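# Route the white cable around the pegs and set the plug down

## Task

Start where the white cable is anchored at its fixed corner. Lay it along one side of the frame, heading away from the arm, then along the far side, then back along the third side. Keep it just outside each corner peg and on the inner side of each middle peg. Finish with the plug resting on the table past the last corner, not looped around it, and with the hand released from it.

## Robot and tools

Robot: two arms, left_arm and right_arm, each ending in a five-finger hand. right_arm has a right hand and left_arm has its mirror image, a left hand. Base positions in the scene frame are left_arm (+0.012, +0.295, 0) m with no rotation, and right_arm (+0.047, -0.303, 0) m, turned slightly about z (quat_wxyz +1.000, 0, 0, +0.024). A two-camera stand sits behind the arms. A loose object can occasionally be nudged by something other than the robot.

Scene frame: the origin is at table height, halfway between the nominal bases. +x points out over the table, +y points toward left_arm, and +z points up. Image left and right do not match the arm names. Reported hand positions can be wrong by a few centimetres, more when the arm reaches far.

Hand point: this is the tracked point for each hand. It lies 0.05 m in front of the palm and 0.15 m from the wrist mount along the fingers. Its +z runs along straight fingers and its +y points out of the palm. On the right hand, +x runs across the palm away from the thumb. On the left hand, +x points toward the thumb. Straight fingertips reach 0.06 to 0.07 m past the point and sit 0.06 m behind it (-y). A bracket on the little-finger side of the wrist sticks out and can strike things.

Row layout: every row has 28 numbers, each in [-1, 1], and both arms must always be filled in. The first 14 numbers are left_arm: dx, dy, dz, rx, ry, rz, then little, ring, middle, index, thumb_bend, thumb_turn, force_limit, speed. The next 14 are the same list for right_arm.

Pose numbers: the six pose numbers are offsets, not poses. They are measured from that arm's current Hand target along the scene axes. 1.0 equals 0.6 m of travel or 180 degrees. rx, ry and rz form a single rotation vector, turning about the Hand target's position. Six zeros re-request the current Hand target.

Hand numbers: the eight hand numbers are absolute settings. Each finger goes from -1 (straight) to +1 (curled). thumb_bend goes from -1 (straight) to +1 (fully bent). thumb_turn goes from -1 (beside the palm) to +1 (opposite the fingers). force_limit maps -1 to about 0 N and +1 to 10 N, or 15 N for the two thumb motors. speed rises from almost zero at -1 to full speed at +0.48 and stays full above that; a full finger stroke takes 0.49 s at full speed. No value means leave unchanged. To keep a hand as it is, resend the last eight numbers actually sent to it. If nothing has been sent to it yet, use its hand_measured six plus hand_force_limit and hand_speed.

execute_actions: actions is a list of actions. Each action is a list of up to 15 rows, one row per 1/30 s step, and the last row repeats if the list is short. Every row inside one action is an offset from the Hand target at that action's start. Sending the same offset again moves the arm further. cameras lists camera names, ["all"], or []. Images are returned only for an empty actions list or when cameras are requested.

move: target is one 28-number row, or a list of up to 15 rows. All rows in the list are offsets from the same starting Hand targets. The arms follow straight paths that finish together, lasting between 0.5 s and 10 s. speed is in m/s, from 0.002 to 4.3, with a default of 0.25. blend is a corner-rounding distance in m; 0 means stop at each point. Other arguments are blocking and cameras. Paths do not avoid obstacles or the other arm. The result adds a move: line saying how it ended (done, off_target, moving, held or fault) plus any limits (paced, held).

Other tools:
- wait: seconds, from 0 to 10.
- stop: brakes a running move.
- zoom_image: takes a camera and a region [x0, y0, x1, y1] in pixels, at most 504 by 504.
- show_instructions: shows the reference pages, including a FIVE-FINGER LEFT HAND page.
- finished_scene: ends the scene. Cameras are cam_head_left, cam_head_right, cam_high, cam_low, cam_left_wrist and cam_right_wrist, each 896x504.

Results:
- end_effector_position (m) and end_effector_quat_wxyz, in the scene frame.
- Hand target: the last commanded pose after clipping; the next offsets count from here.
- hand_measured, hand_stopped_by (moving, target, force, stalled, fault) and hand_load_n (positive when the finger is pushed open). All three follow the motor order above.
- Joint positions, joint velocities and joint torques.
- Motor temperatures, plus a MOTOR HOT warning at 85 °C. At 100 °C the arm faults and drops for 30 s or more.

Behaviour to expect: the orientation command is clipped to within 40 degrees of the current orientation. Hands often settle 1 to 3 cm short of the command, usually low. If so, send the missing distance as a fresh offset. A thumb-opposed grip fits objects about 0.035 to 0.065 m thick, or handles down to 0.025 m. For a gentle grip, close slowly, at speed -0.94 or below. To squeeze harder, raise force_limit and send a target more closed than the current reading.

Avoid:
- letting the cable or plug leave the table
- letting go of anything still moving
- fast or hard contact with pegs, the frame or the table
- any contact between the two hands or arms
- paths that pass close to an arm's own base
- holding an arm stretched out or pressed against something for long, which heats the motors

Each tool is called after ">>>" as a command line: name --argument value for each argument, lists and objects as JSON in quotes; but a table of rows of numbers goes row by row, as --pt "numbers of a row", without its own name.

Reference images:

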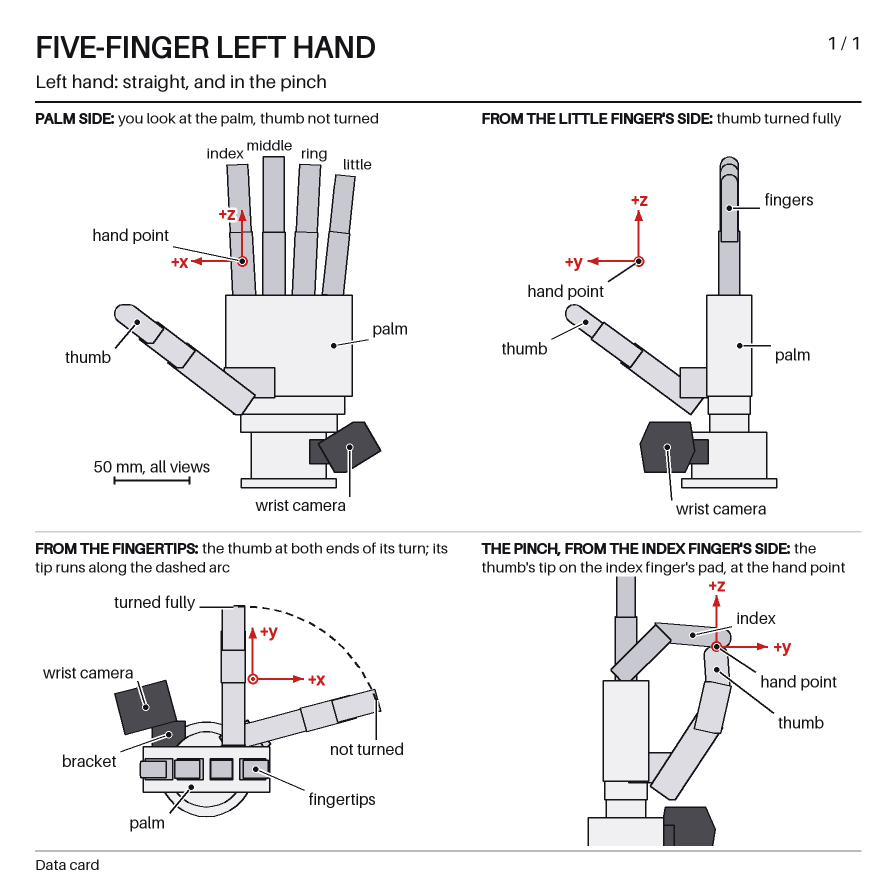

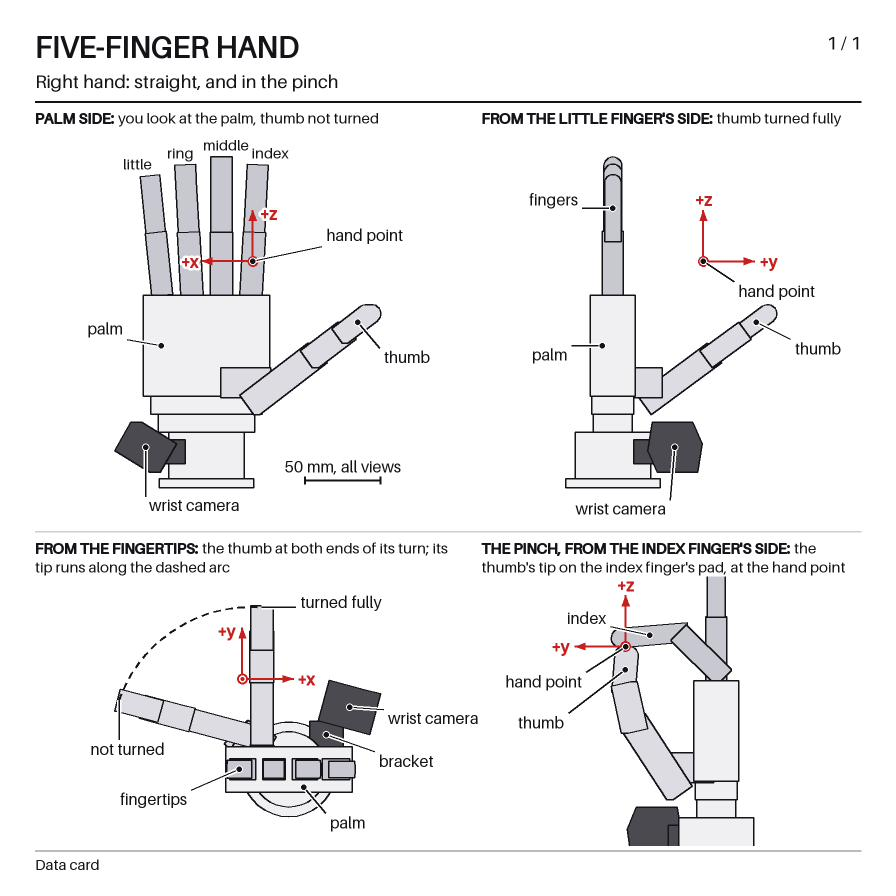

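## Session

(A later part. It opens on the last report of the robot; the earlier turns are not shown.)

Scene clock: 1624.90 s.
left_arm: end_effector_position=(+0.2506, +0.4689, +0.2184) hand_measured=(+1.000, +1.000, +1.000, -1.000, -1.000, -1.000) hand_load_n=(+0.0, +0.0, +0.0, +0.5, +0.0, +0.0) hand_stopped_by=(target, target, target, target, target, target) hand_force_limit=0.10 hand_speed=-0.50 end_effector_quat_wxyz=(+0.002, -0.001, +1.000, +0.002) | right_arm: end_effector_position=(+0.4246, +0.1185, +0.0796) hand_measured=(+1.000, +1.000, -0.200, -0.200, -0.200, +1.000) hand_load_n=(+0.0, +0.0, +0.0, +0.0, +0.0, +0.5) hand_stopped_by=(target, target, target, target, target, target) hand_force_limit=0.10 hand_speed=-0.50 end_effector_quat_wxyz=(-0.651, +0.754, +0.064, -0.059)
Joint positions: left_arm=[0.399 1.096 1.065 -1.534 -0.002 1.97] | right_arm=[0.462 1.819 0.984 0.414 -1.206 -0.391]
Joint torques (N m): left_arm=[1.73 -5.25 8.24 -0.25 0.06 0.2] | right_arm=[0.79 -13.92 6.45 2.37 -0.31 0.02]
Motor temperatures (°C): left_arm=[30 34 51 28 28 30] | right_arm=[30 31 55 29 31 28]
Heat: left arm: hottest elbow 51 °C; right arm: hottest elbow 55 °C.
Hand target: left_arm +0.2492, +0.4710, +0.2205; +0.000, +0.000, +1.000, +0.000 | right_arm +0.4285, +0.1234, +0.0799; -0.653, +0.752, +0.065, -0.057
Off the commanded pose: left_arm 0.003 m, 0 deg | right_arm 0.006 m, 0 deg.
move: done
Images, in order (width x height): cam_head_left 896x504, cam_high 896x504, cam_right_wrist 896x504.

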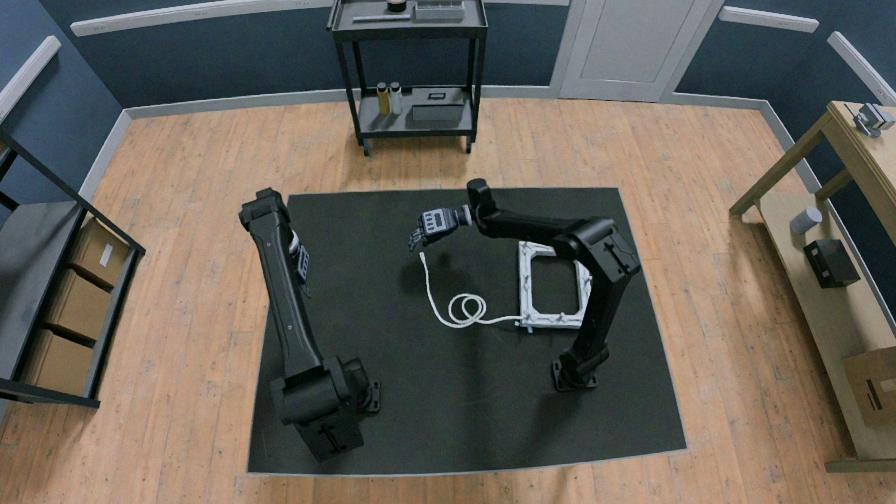

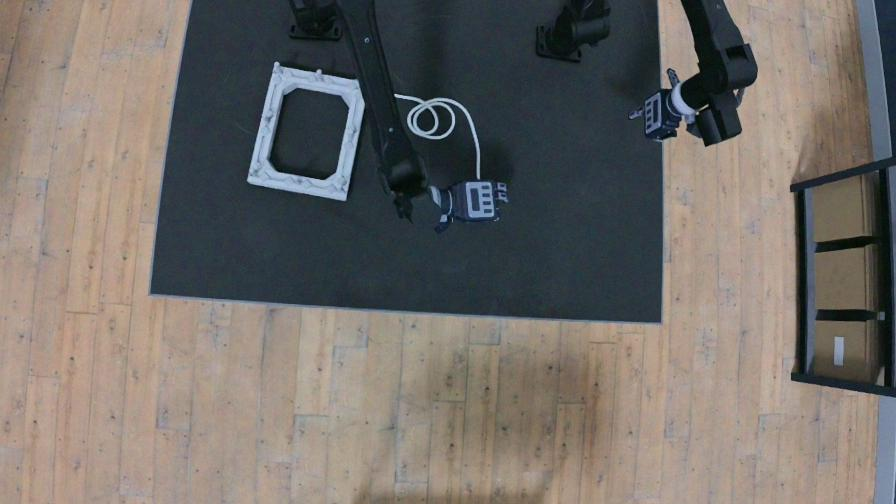

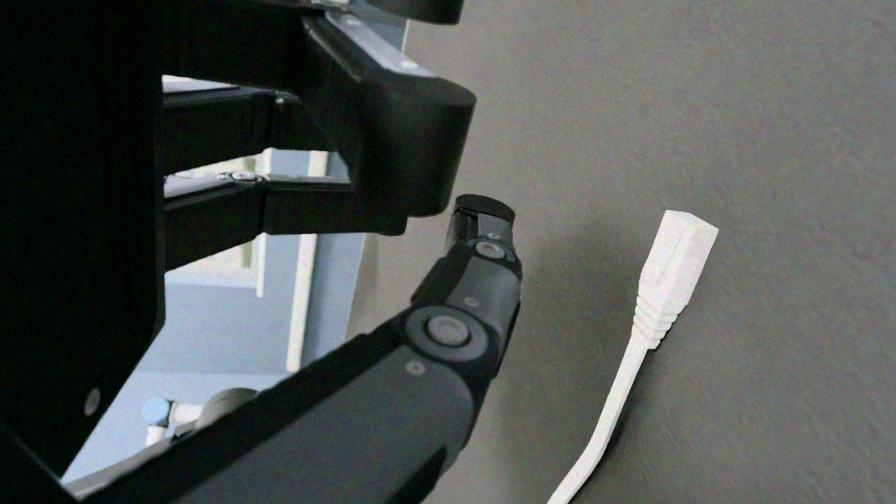

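>>> move --target '[0,0,0,0,0,0,1,1,1,-1,-1,-1,0.1,-0.5,0.0033,0.0033,-0.0749,0,0,0,1,1,-0.2,-0.2,-0.2,1,0.1,-0.5]' --speed 0.1 --cameras '["cam_head_left","cam_right_wrist","cam_high"]'

Scene clock: 1631.13 s.
left_arm: end_effector_position=(+0.2506, +0.4689, +0.2184) hand_measured=(+1.000, +1.000, +1.000, -1.000, -1.000, -1.000) hand_load_n=(+0.5, +0.0, +0.0, +0.0, +0.0, +0.0) hand_stopped_by=(target, target, target, target, target, target) hand_force_limit=0.10 hand_speed=-0.50 end_effector_quat_wxyz=(+0.002, -0.001, +1.000, +0.002) | right_arm: end_effector_position=(+0.4300, +0.1214, +0.0383) hand_measured=(+1.000, +1.000, -0.200, -0.200, -0.200, +1.000) hand_load_n=(+0.0, +0.0, +0.0, +0.0, +0.0, +0.0) hand_stopped_by=(target, target, target, target, target, target) hand_force_limit=0.10 hand_speed=-0.50 end_effector_quat_wxyz=(-0.652, +0.753, +0.066, -0.055)
Joint positions: left_arm=[0.399 1.096 1.065 -1.534 -0.002 1.97] | right_arm=[0.462 1.92 0.984 0.526 -1.205 -0.388]
Joint torques (N m): left_arm=[1.73 -5.25 8.24 -0.25 0.05 0.2] | right_arm=[1.26 -14.92 5.41 2.45 -0.32 0]
Motor temperatures (°C): left_arm=[30 34 51 28 28 30] | right_arm=[30 31 55 29 31 28]
Heat: left arm: hottest elbow 51 °C; right arm: hottest elbow 55 °C.
Hand target: left_arm +0.2492, +0.4710, +0.2205; +0.000, +0.000, +1.000, +0.000 | right_arm +0.4305, +0.1254, +0.0350; -0.653, +0.752, +0.065, -0.057
Off the commanded pose: left_arm 0.003 m, 0 deg | right_arm 0.005 m, 0 deg.
move: done
Images, in order (width x height): cam_head_left 896x504, cam_high 896x504, cam_right_wrist 896x504.

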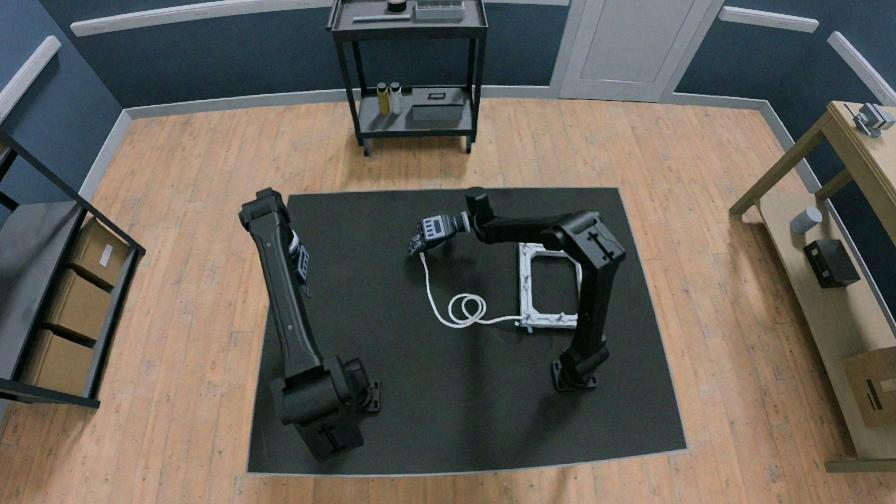

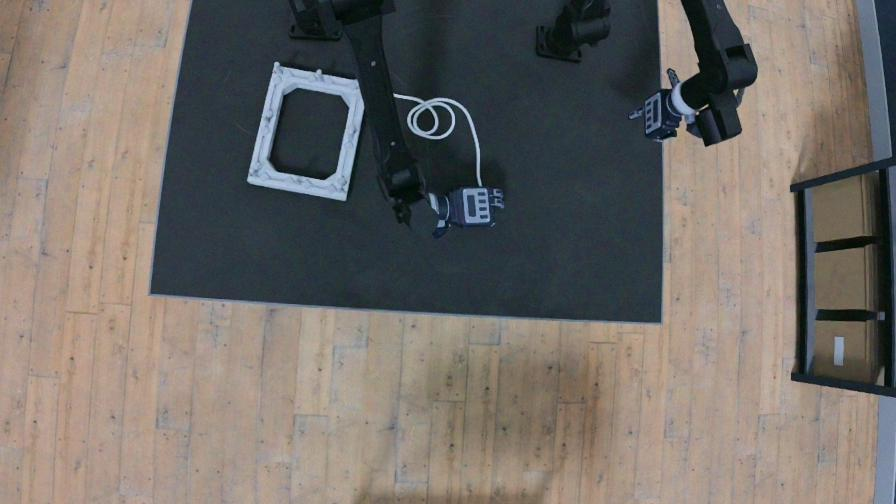

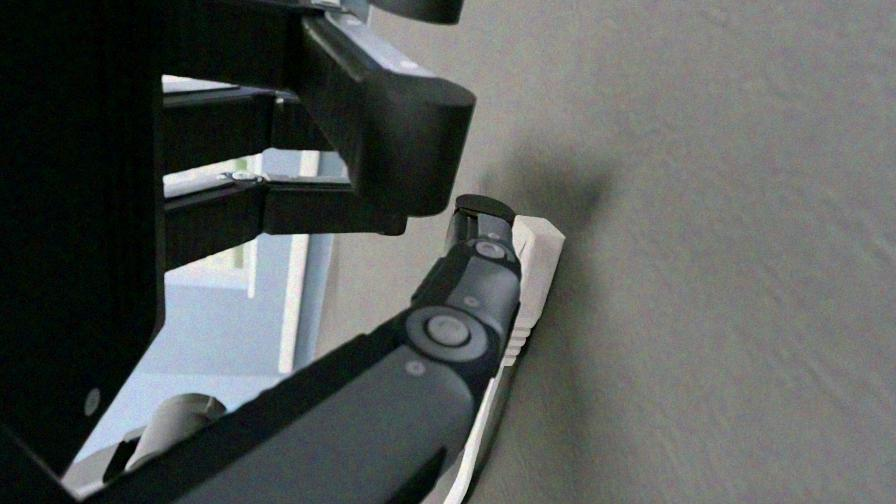

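>>> zoom_image --camera "cam_head_left" --region '[395, 205, 475, 285]'

>>> zoom_image --camera "cam_right_wrist" --region '[340, 120, 640, 420]'

Scaled by 6.300 from the camera's 896x504 image, which has a finer 1280x720 frame.

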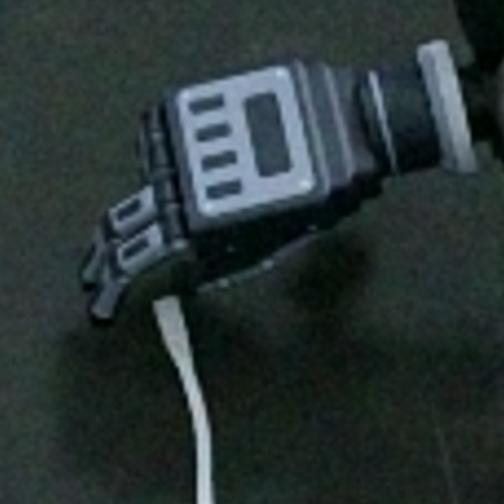

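Scaled by 1.680 from the camera's 896x504 image, which has a finer 1280x720 frame.

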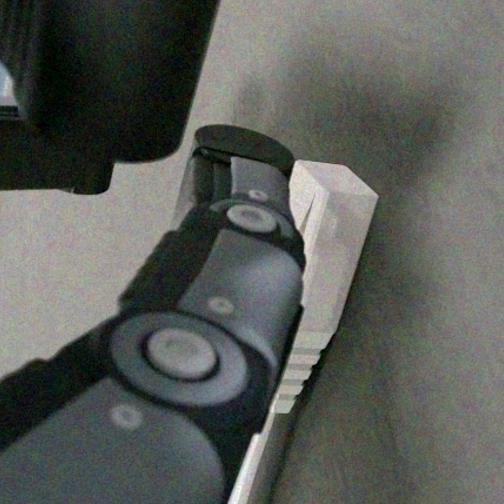

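>>> move --target '[0,0,0,0,0,0,1,1,1,-1,-1,-1,0.1,-0.5,-0.0150,0,-0.0217,0,0,0,1,1,-0.2,-0.2,-0.2,1,0.1,-0.5]' --speed 0.1 --cameras '["cam_right_wrist"]'

>>> zoom_image --camera "cam_right_wrist" --region '[300, 100, 600, 400]'

Scene clock: 1685.37 s.
left_arm: end_effector_position=(+0.2506, +0.4689, +0.2184) hand_measured=(+1.000, +1.000, +1.000, -1.000, -1.000, -1.000) hand_load_n=(+0.0, +0.0, +0.0, +0.0, +0.0, +0.0) hand_stopped_by=(target, target, target, target, target, target) hand_force_limit=0.10 hand_speed=-0.50 end_effector_quat_wxyz=(+0.002, -0.001, +1.000, +0.002) | right_arm: end_effector_position=(+0.4269, +0.1227, +0.0311) hand_measured=(+1.000, +1.000, -0.200, -0.200, -0.200, +1.000) hand_load_n=(+0.0, +0.0, +0.0, +0.0, +0.0, +0.0) hand_stopped_by=(target, target, target, target, target, target) hand_force_limit=0.10 hand_speed=-0.50 end_effector_quat_wxyz=(-0.655, +0.751, +0.069, -0.049)
Joint positions: left_arm=[0.399 1.096 1.065 -1.534 -0.002 1.97] | right_arm=[0.467 1.934 0.968 0.58 -1.197 -0.379]
Joint torques (N m): left_arm=[1.73 -5.25 8.24 -0.25 0.06 0.2] | right_arm=[0.26 -14.21 4.51 2.56 -0.32 0.02]
Motor temperatures (°C): left_arm=[30 34 52 28 28 30] | right_arm=[30 35 50 29 30 28]
Heat: left arm: hottest elbow 52 °C; right arm: hottest elbow 50 °C.
Hand target: left_arm +0.2492, +0.4710, +0.2205; +0.000, +0.000, +1.000, +0.000 | right_arm +0.4216, +0.1254, +0.0220; -0.653, +0.752, +0.065, -0.057
Off the commanded pose: left_arm 0.003 m, 0 deg | right_arm 0.011 m, 1 deg.
move: off_target (right_arm)
Images, in order (width x height): cam_right_wrist 896x504.

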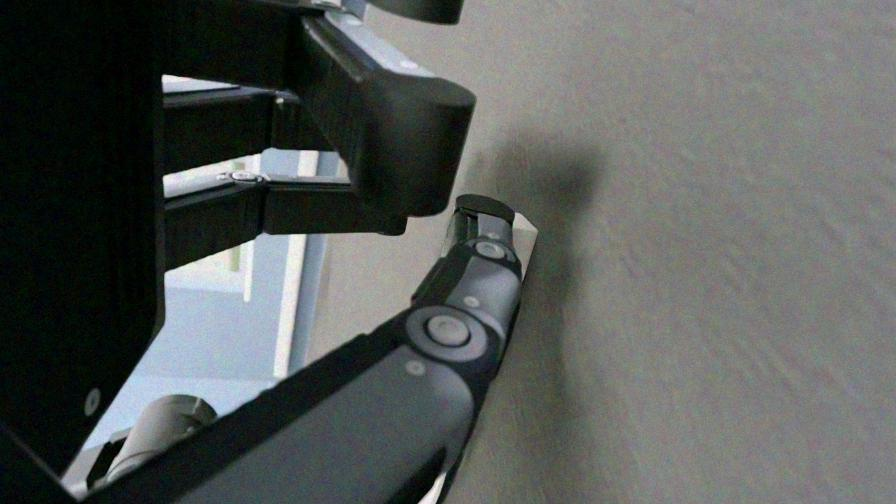

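Scaled by 1.680 from the camera's 896x504 image, which has a finer 1280x720 frame.

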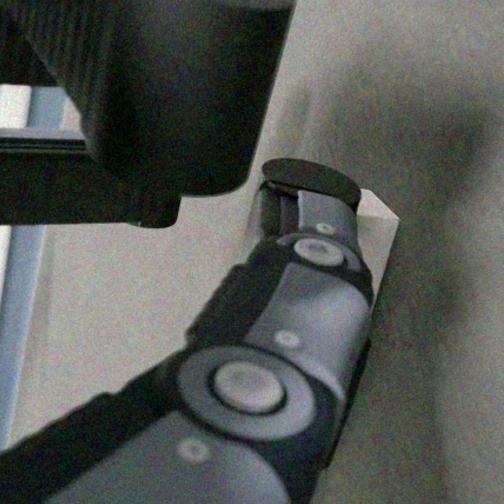

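>>> move --target '[0,0,0,0,0,0,1,1,1,-1,-1,-1,0.1,-0.5,-0.0080,-0.0017,-0.0083,0,0,0,1,1,-0.2,-0.2,-0.2,1,0.1,-0.5]' --speed 0.1 --cameras '["cam_right_wrist"]'

>>> zoom_image --camera "cam_right_wrist" --region '[300, 100, 600, 400]'

Scene clock: 1691.37 s.
left_arm: end_effector_position=(+0.2506, +0.4689, +0.2184) hand_measured=(+1.000, +1.000, +1.000, -1.000, -1.000, -1.000) hand_load_n=(+0.0, +0.0, +0.0, +0.0, +0.0, +0.0) hand_stopped_by=(target, target, target, target, target, target) hand_force_limit=0.10 hand_speed=-0.50 end_effector_quat_wxyz=(+0.002, -0.001, +1.000, +0.002) | right_arm: end_effector_position=(+0.4225, +0.1222, +0.0273) hand_measured=(+1.000, +1.000, -0.200, -0.200, -0.200, +1.000) hand_load_n=(+0.0, +0.0, +0.0, +0.0, +0.5, +0.5) hand_stopped_by=(target, target, target, target, target, target) hand_force_limit=0.10 hand_speed=-0.50 end_effector_quat_wxyz=(-0.655, +0.751, +0.070, -0.048)
Joint positions: left_arm=[0.399 1.096 1.065 -1.534 -0.002 1.97] | right_arm=[0.471 1.937 0.954 0.602 -1.194 -0.376]
Joint torques (N m): left_arm=[1.73 -5.3 8.24 -0.25 0.05 0.2] | right_arm=[0.5 -14.51 4.49 2.37 -0.23 0.02]
Heat: left arm: hottest elbow 52 °C; right arm: hottest elbow 50 °C.
Hand target: left_arm +0.2492, +0.4710, +0.2205; +0.000, +0.000, +1.000, +0.000 | right_arm +0.4167, +0.1244, +0.0170; -0.653, +0.752, +0.065, -0.057
Off the commanded pose: left_arm 0.003 m, 0 deg | right_arm 0.012 m, 1 deg.
move: off_target (right_arm)
Images, in order (width x height): cam_right_wrist 896x504.

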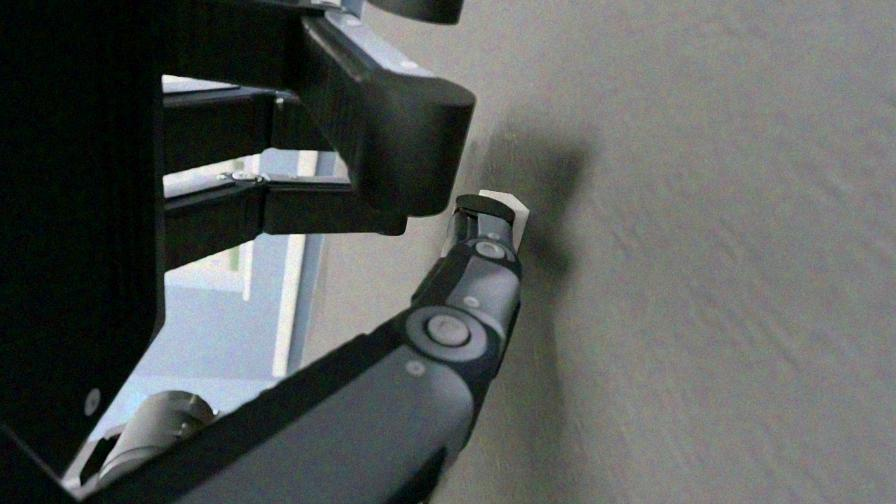

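Scaled by 1.680 from the camera's 896x504 image, which has a finer 1280x720 frame.

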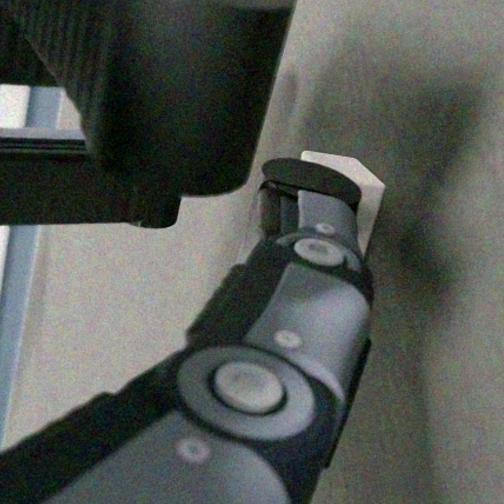

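>>> move --target '[0,0,0,0,0,0,1,1,1,-1,-1,-1,0.1,-0.5,-0.0060,-0.0007,-0.0133,0,0,0,1,1,-0.2,-0.2,-0.2,1,0.1,-0.5]' --speed 0.1 --cameras '["cam_right_wrist", "cam_head_left"]'

>>> zoom_image --camera "cam_right_wrist" --region '[300, 100, 600, 400]'

>>> zoom_image --camera "cam_head_left" --region '[395, 205, 475, 285]'

Scene clock: 1698.83 s.
left_arm: end_effector_position=(+0.2506, +0.4689, +0.2184) hand_measured=(+1.000, +1.000, +1.000, -1.000, -1.000, -1.000) hand_load_n=(+0.0, +0.0, +0.0, +0.0, +0.0, +0.0) hand_stopped_by=(target, target, target, target, target, target) hand_force_limit=0.10 hand_speed=-0.50 end_effector_quat_wxyz=(+0.002, -0.001, +1.000, +0.002) | right_arm: end_effector_position=(+0.4198, +0.1220, +0.0207) hand_measured=(+1.000, +1.000, -0.200, -0.200, -0.200, +1.000) hand_load_n=(+0.0, +0.0, +0.0, +0.0, +0.0, +0.0) hand_stopped_by=(target, target, target, target, target, target) hand_force_limit=0.10 hand_speed=-0.50 end_effector_quat_wxyz=(-0.656, +0.750, +0.071, -0.047)
Joint positions: left_arm=[0.399 1.096 1.065 -1.534 -0.002 1.97] | right_arm=[0.473 1.95 0.945 0.631 -1.192 -0.373]
Joint torques (N m): left_arm=[1.73 -5.25 8.24 -0.24 0.05 0.2] | right_arm=[0.67 -13.8 4.25 2.47 -0.23 0.04]
Heat: left arm: hottest elbow 52 °C; right arm: hottest elbow 49 °C.
Hand target: left_arm +0.2492, +0.4710, +0.2205; +0.000, +0.000, +1.000, +0.000 | right_arm +0.4132, +0.1240, +0.0090; -0.653, +0.752, +0.065, -0.057
Off the commanded pose: left_arm 0.003 m, 0 deg | right_arm 0.014 m, 1 deg.
move: off_target (right_arm)
Images, in order (width x height): cam_head_left 896x504, cam_right_wrist 896x504.

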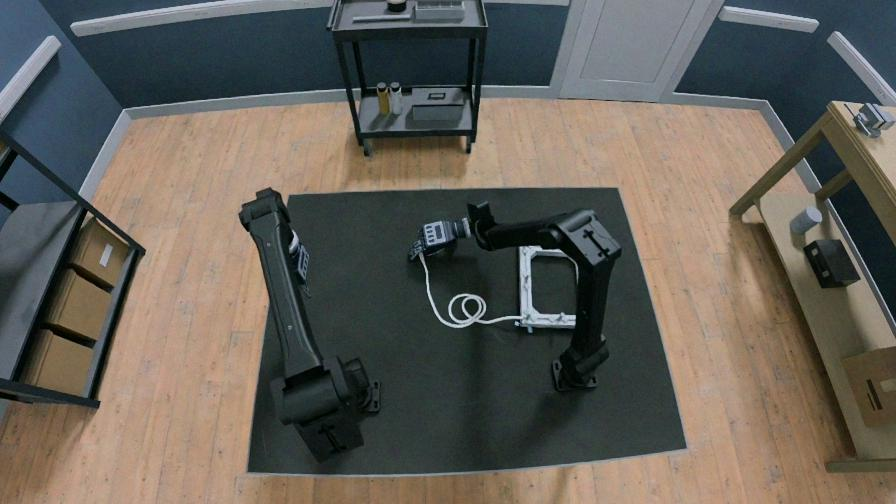

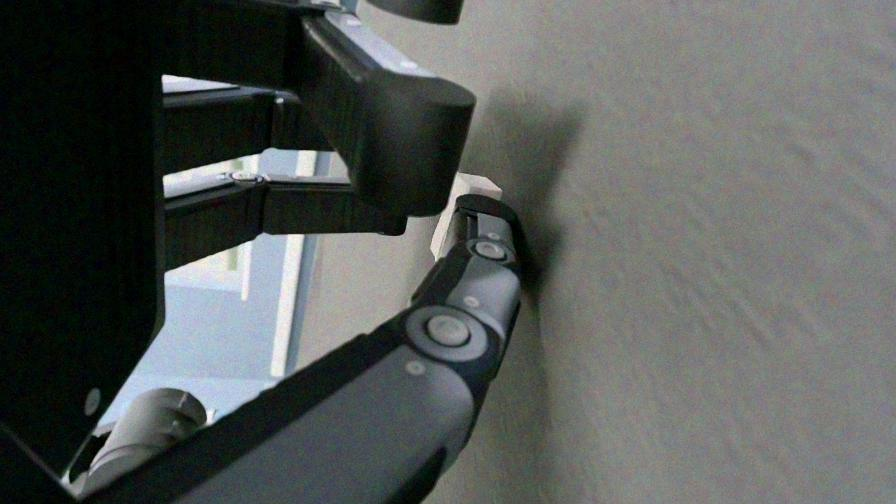

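Scaled by 1.680 from the camera's 896x504 image, which has a finer 1280x720 frame.

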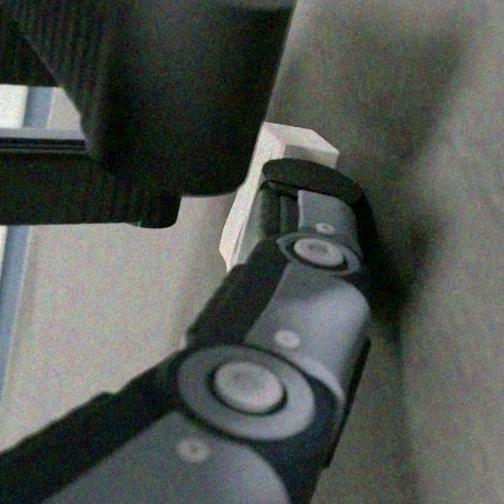

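Scaled by 6.300 from the camera's 896x504 image, which has a finer 1280x720 frame.

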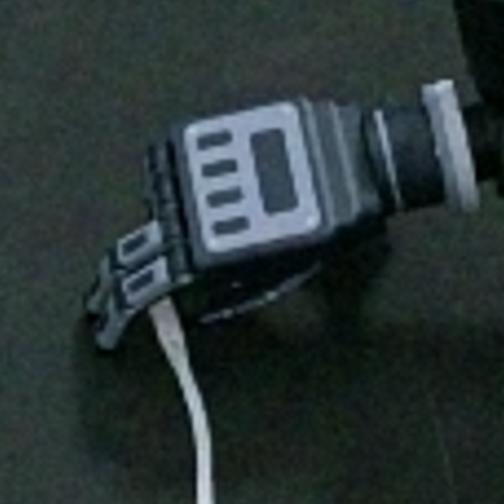

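>>> execute_actions --actions '[[[0,0,0,0,0,0,1,1,1,-1,-1,-1,0.1,-0.5,0,0,0,0,0,0,1,1,0.5,0.5,-0.2,1,0.1,-0.9]],[[0,0,0,0,0,0,1,1,1,-1,-1,-1,0.1,-0.5,0,0,0,0,0,0,1,1,0.5,0.5,-0.2,1,0.1,-0.9]],[[0,0,0,0,0,0,1,1,1,-1,-1,-1,0.1,-0.5,0,0,0,0,0,0,1,1,0.5,0.5,-0.2,1,0.1,-0.9]]]' --cameras '["cam_right_wrist"]'

Scene clock: 1706.80 s.
left_arm: end_effector_position=(+0.2506, +0.4689, +0.2184) hand_measured=(+1.000, +1.000, +1.000, -1.000, -1.000, -1.000) hand_load_n=(+0.0, +0.0, +0.0, +0.0, +0.0, +0.0) hand_stopped_by=(target, target, target, target, target, target) hand_force_limit=0.10 hand_speed=-0.50 end_effector_quat_wxyz=(+0.002, -0.001, +1.000, +0.002) | right_arm: end_effector_position=(+0.4193, +0.1237, +0.0215) hand_measured=(+1.000, +1.000, +0.104, +0.124, -0.202, +1.000) hand_load_n=(+0.0, +0.0, +8.5, +6.0, +6.5, +0.5) hand_stopped_by=(target, target, force, force, target, target) hand_force_limit=0.10 hand_speed=-0.90 end_effector_quat_wxyz=(-0.657, +0.749, +0.074, -0.046)
Joint positions: left_arm=[0.399 1.096 1.065 -1.534 -0.002 1.97] | right_arm=[0.476 1.95 0.945 0.639 -1.191 -0.372]
Joint torques (N m): left_arm=[1.73 -5.25 8.24 -0.27 0.05 0.2] | right_arm=[0.62 -14.15 4.16 2.13 -0.31 0.07]
Heat: left arm: hottest elbow 52 °C; right arm: hottest elbow 49 °C.
Hand target: left_arm +0.2492, +0.4710, +0.2205; +0.000, +0.000, +1.000, +0.000 | right_arm +0.4132, +0.1240, +0.0091; -0.653, +0.752, +0.065, -0.057
Off the commanded pose: left_arm 0.003 m, 0 deg | right_arm 0.014 m, 2 deg.
Images, in order (width x height): cam_right_wrist 896x504.

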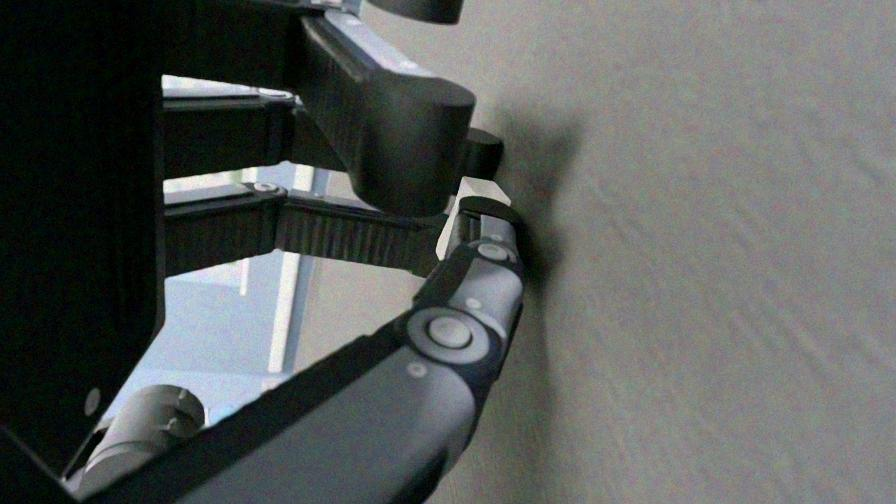

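>>> move --target '[0,0,0,0,0,0,1,1,1,-1,-1,-1,0.1,-0.5,0.02,0,0.15,0,0,0,1,1,0.5,0.5,-0.2,1,0.1,-0.9]' --speed 0.06 --cameras '["cam_right_wrist","cam_head_left","cam_high"]'

Scene clock: 1740.50 s.
left_arm: end_effector_position=(+0.2506, +0.4689, +0.2184) hand_measured=(+1.000, +1.000, +1.000, -1.000, -1.000, -1.000) hand_load_n=(+0.0, +0.0, +0.5, -0.5, +0.0, +0.0) hand_stopped_by=(target, target, target, target, target, target) hand_force_limit=0.10 hand_speed=-0.50 end_effector_quat_wxyz=(+0.002, -0.001, +1.000, +0.002) | right_arm: end_effector_position=(+0.4123, +0.1203, +0.0870) hand_measured=(+1.000, +1.000, +0.104, +0.124, -0.202, +1.000) hand_load_n=(+0.0, +0.0, +7.5, +5.5, +7.0, +0.5) hand_stopped_by=(target, target, force, force, target, target) hand_force_limit=0.10 hand_speed=-0.90 end_effector_quat_wxyz=(-0.649, +0.755, +0.060, -0.067)
Joint positions: left_arm=[0.399 1.096 1.065 -1.534 -0.002 1.97] | right_arm=[0.476 1.789 0.964 0.405 -1.198 -0.372]
Joint torques (N m): left_arm=[1.79 -5.3 8.24 -0.25 0.05 0.2] | right_arm=[-0.38 -14.86 7.8 1.14 -0.54 -0.04]
Heat: left arm: hottest elbow 52 °C; right arm: hottest elbow 47 °C.
Hand target: left_arm +0.2492, +0.4710, +0.2205; +0.000, +0.000, +1.000, +0.000 | right_arm +0.4251, +0.1239, +0.0990; -0.653, +0.752, +0.065, -0.057
Off the commanded pose: left_arm 0.003 m, 0 deg | right_arm 0.018 m, 1 deg.
move: off_target (right_arm)
Images, in order (width x height): cam_head_left 896x504, cam_high 896x504, cam_right_wrist 896x504.

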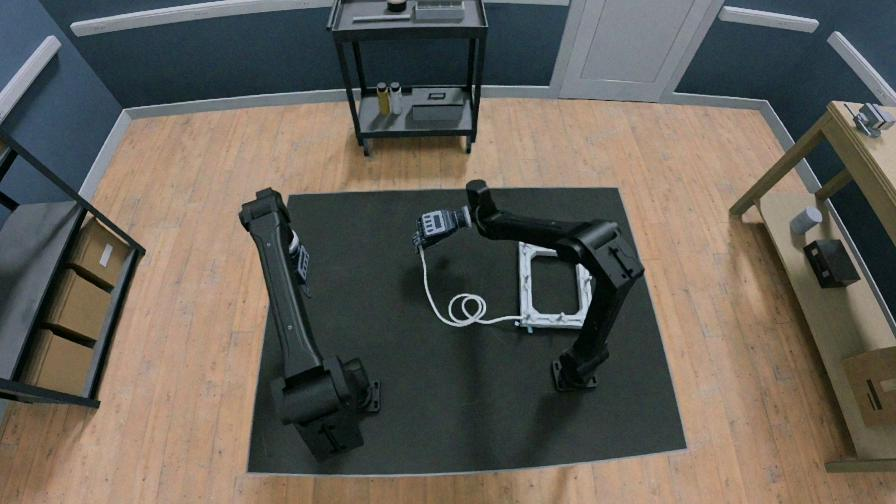

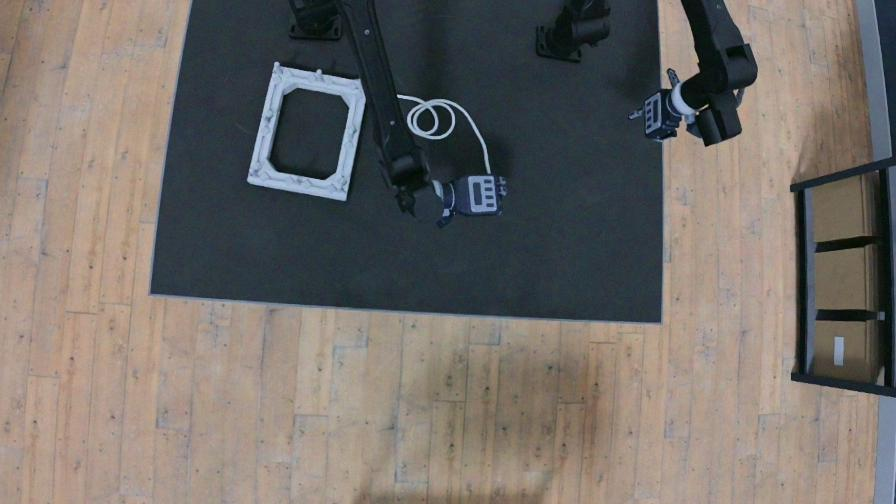

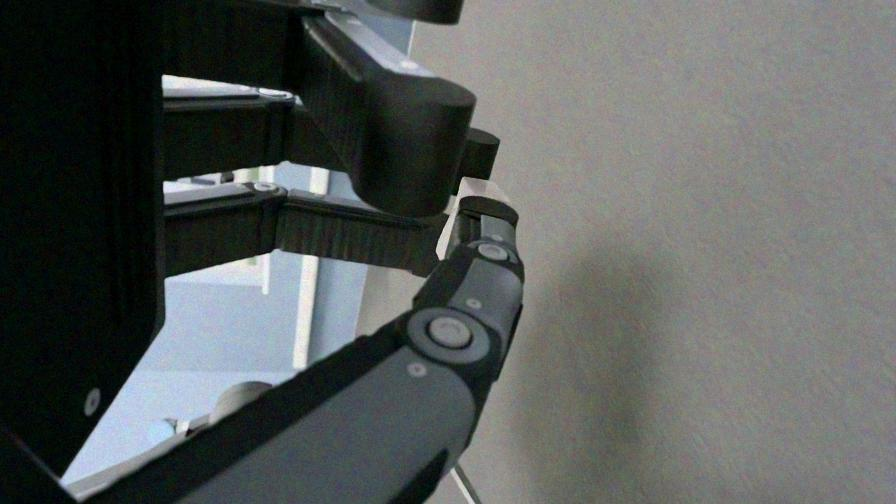

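>>> move --pt "0 0 0 0 0 0 1 1 1 -1 -1 -1 0.1 -0.5 0.1915 -0.1065 -0.0067 0 0 -0.0556 1 1 0.5 0.5 -0.2 1 0.1 -0.9" --pt "0 0 0 0 0 0 1 1 1 -1 -1 -1 0.1 -0.5 0.1998 -0.3732 -0.0067 0 0 -0.1389 1 1 0.5 0.5 -0.2 1 0.1 -0.9" --speed 0.12 --blend 0.03 --cameras '["cam_right_wrist","cam_head_left","cam_high"]'

Scene clock: 1751.90 s.
left_arm: end_effector_position=(+0.2506, +0.4689, +0.2184) hand_measured=(+1.000, +1.000, +1.000, -1.000, -1.000, -1.000) hand_load_n=(+0.0, +0.0, +0.0, -0.5, +0.0, +0.0) hand_stopped_by=(target, target, target, target, target, target) hand_force_limit=0.10 hand_speed=-0.50 end_effector_quat_wxyz=(+0.002, -0.001, +1.000, +0.002) | right_arm: end_effector_position=(+0.5445, -0.0986, +0.0928) hand_measured=(+1.000, +1.000, +0.104, +0.124, -0.202, +1.000) hand_load_n=(+0.0, +0.0, +7.5, +6.0, +7.0, +0.5) hand_stopped_by=(target, target, force, force, target, target) hand_force_limit=0.10 hand_speed=-0.90 end_effector_quat_wxyz=(-0.649, +0.749, -0.107, +0.077)
Joint positions: left_arm=[0.399 1.096 1.065 -1.534 -0.002 1.97] | right_arm=[-0.009 1.746 0.928 0.356 -1.239 -0.415]
Joint torques (N m): left_arm=[1.73 -5.3 8.24 -0.25 0.05 0.2] | right_arm=[-1.32 -14.86 5.15 1.73 -0.5 -0.19]
Heat: left arm: hottest elbow 52 °C; right arm: hottest elbow 48 °C.
Hand target: left_arm +0.2492, +0.4710, +0.2205; +0.000, +0.000, +1.000, +0.000 | right_arm +0.5451, -0.1001, +0.0949; -0.650, +0.749, -0.099, +0.086
Off the commanded pose: left_arm 0.003 m, 0 deg | right_arm 0.003 m, 1 deg.
move: done
Images, in order (width x height): cam_head_left 896x504, cam_high 896x504, cam_right_wrist 896x504.

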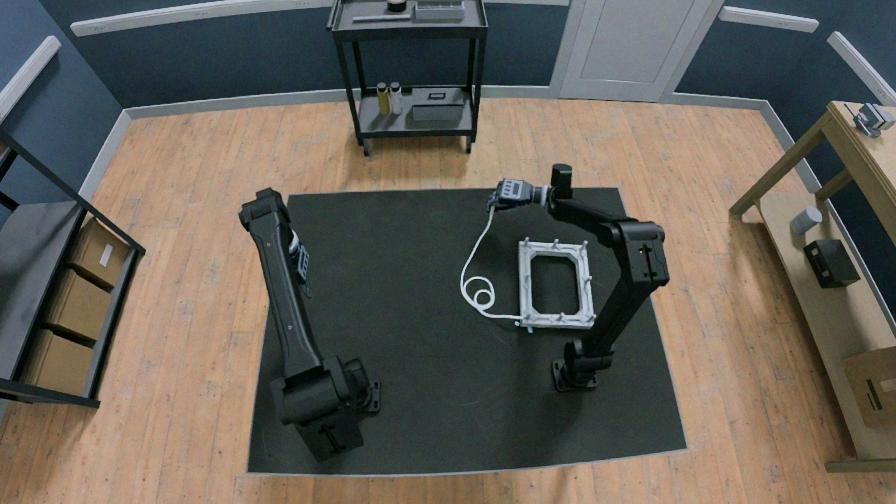

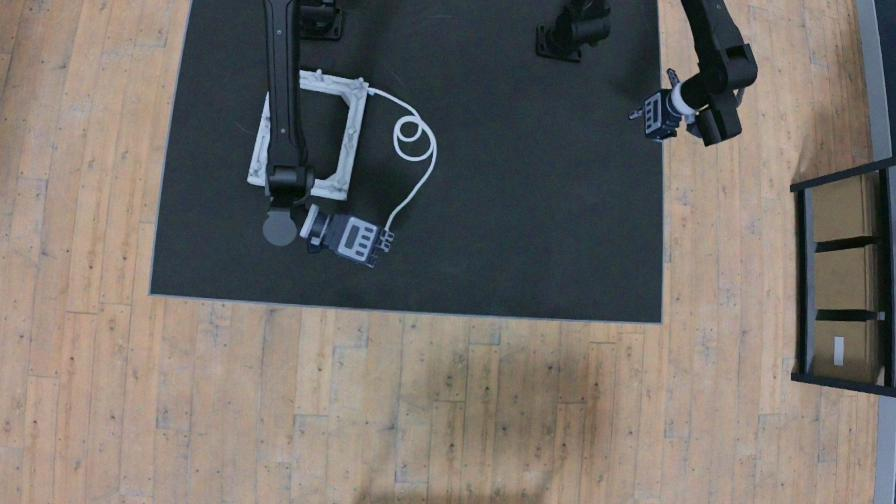

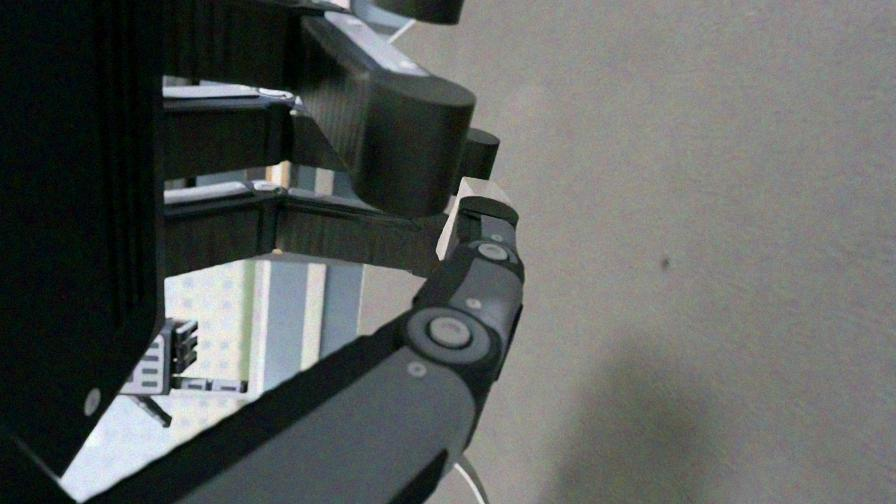

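>>> move --pt "0 0 0 0 0 0 1 1 1 -1 -1 -1 0.1 -0.5 0 -0.25 -0.0082 0 0 -0.0944 1 1 0.5 0.5 -0.2 1 0.1 -0.9" --pt "0 0 0 0 0 0 1 1 1 -1 -1 -1 0.1 -0.5 -0.0085 -0.45 -0.0082 0 0 -0.2056 1 1 0.5 0.5 -0.2 1 0.1 -0.9" --speed 0.1 --blend 0.03 --cameras '["cam_right_wrist","cam_head_left","cam_high"]'

Scene clock: 1764.40 s.
left_arm: end_effector_position=(+0.2506, +0.4689, +0.2184) hand_measured=(+1.000, +1.000, +1.000, -1.000, -1.000, -1.000) hand_load_n=(+0.0, +0.0, +0.0, +0.0, +0.0, +0.0) hand_stopped_by=(target, target, target, target, target, target) hand_force_limit=0.10 hand_speed=-0.50 end_effector_quat_wxyz=(+0.002, -0.001, +1.000, +0.002) | right_arm: end_effector_position=(+0.5403, -0.3664, +0.0866) hand_measured=(+1.000, +1.000, +0.104, +0.124, -0.202, +1.000) hand_load_n=(+0.0, +0.0, +7.5, +6.0, +7.0, +1.0) hand_stopped_by=(target, target, force, force, target, target) hand_force_limit=0.10 hand_speed=-0.90 end_effector_quat_wxyz=(-0.590, +0.682, -0.330, +0.281)
Joint positions: left_arm=[0.399 1.096 1.065 -1.534 -0.002 1.97] | right_arm=[-0.548 1.647 0.737 0.543 -1.15 -0.332]
Joint torques (N m): left_arm=[1.73 -5.3 8.24 -0.25 0.06 0.2] | right_arm=[-0.79 -12.75 4.86 2.59 -0.29 0.05]
Heat: left arm: hottest elbow 52 °C; right arm: hottest elbow 47 °C.
Hand target: left_arm +0.2492, +0.4710, +0.2205; +0.000, +0.000, +1.000, +0.000 | right_arm +0.5400, -0.3700, +0.0901; -0.589, +0.678, -0.331, +0.287
Off the commanded pose: left_arm 0.003 m, 0 deg | right_arm 0.005 m, 1 deg.
move: done
Images, in order (width x height): cam_head_left 896x504, cam_high 896x504, cam_right_wrist 896x504.

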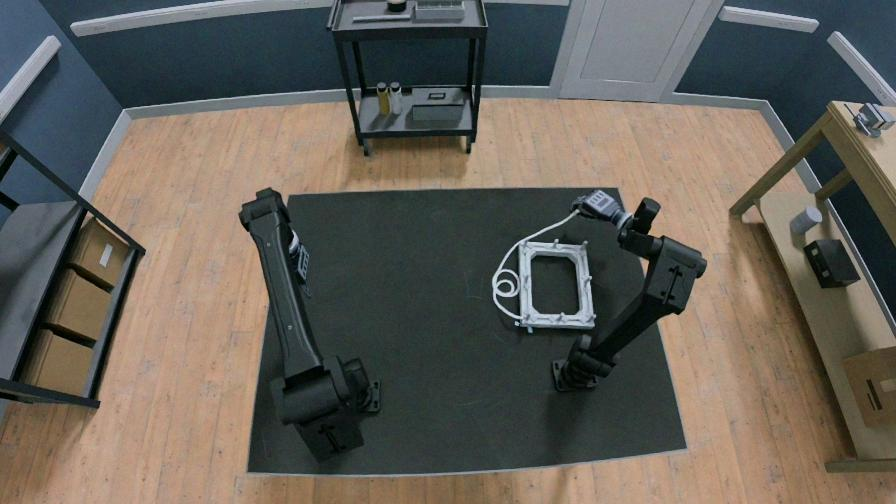

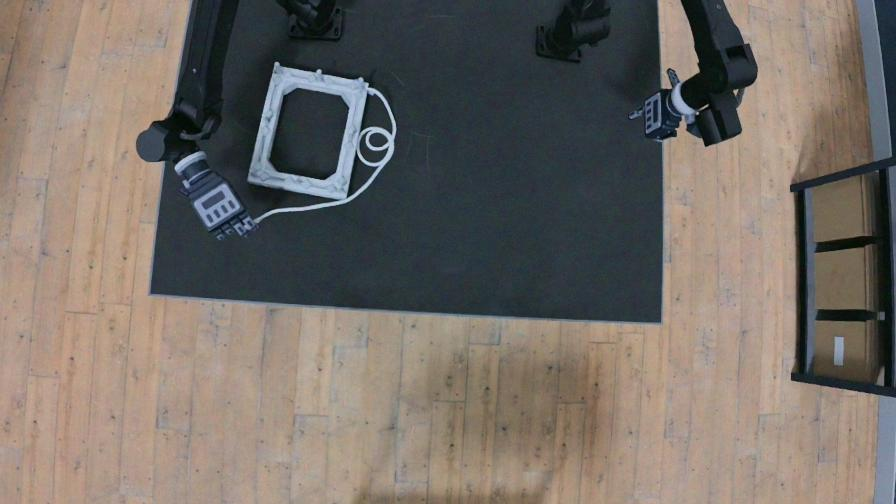

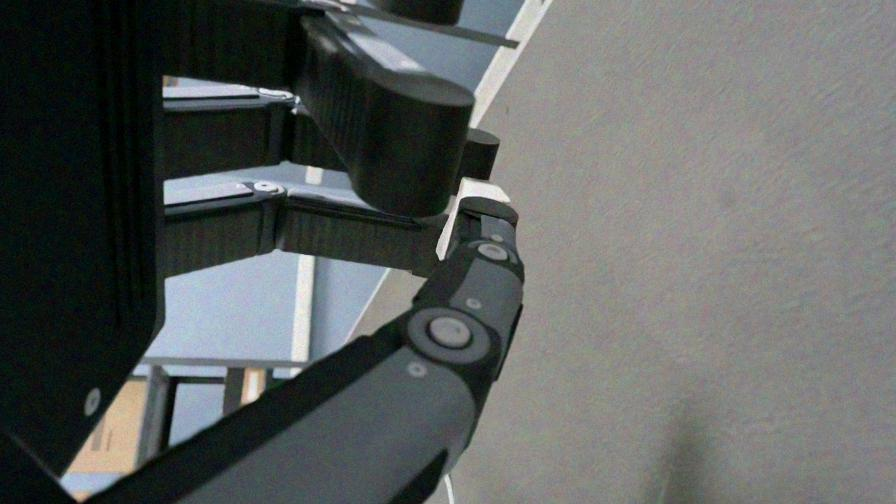

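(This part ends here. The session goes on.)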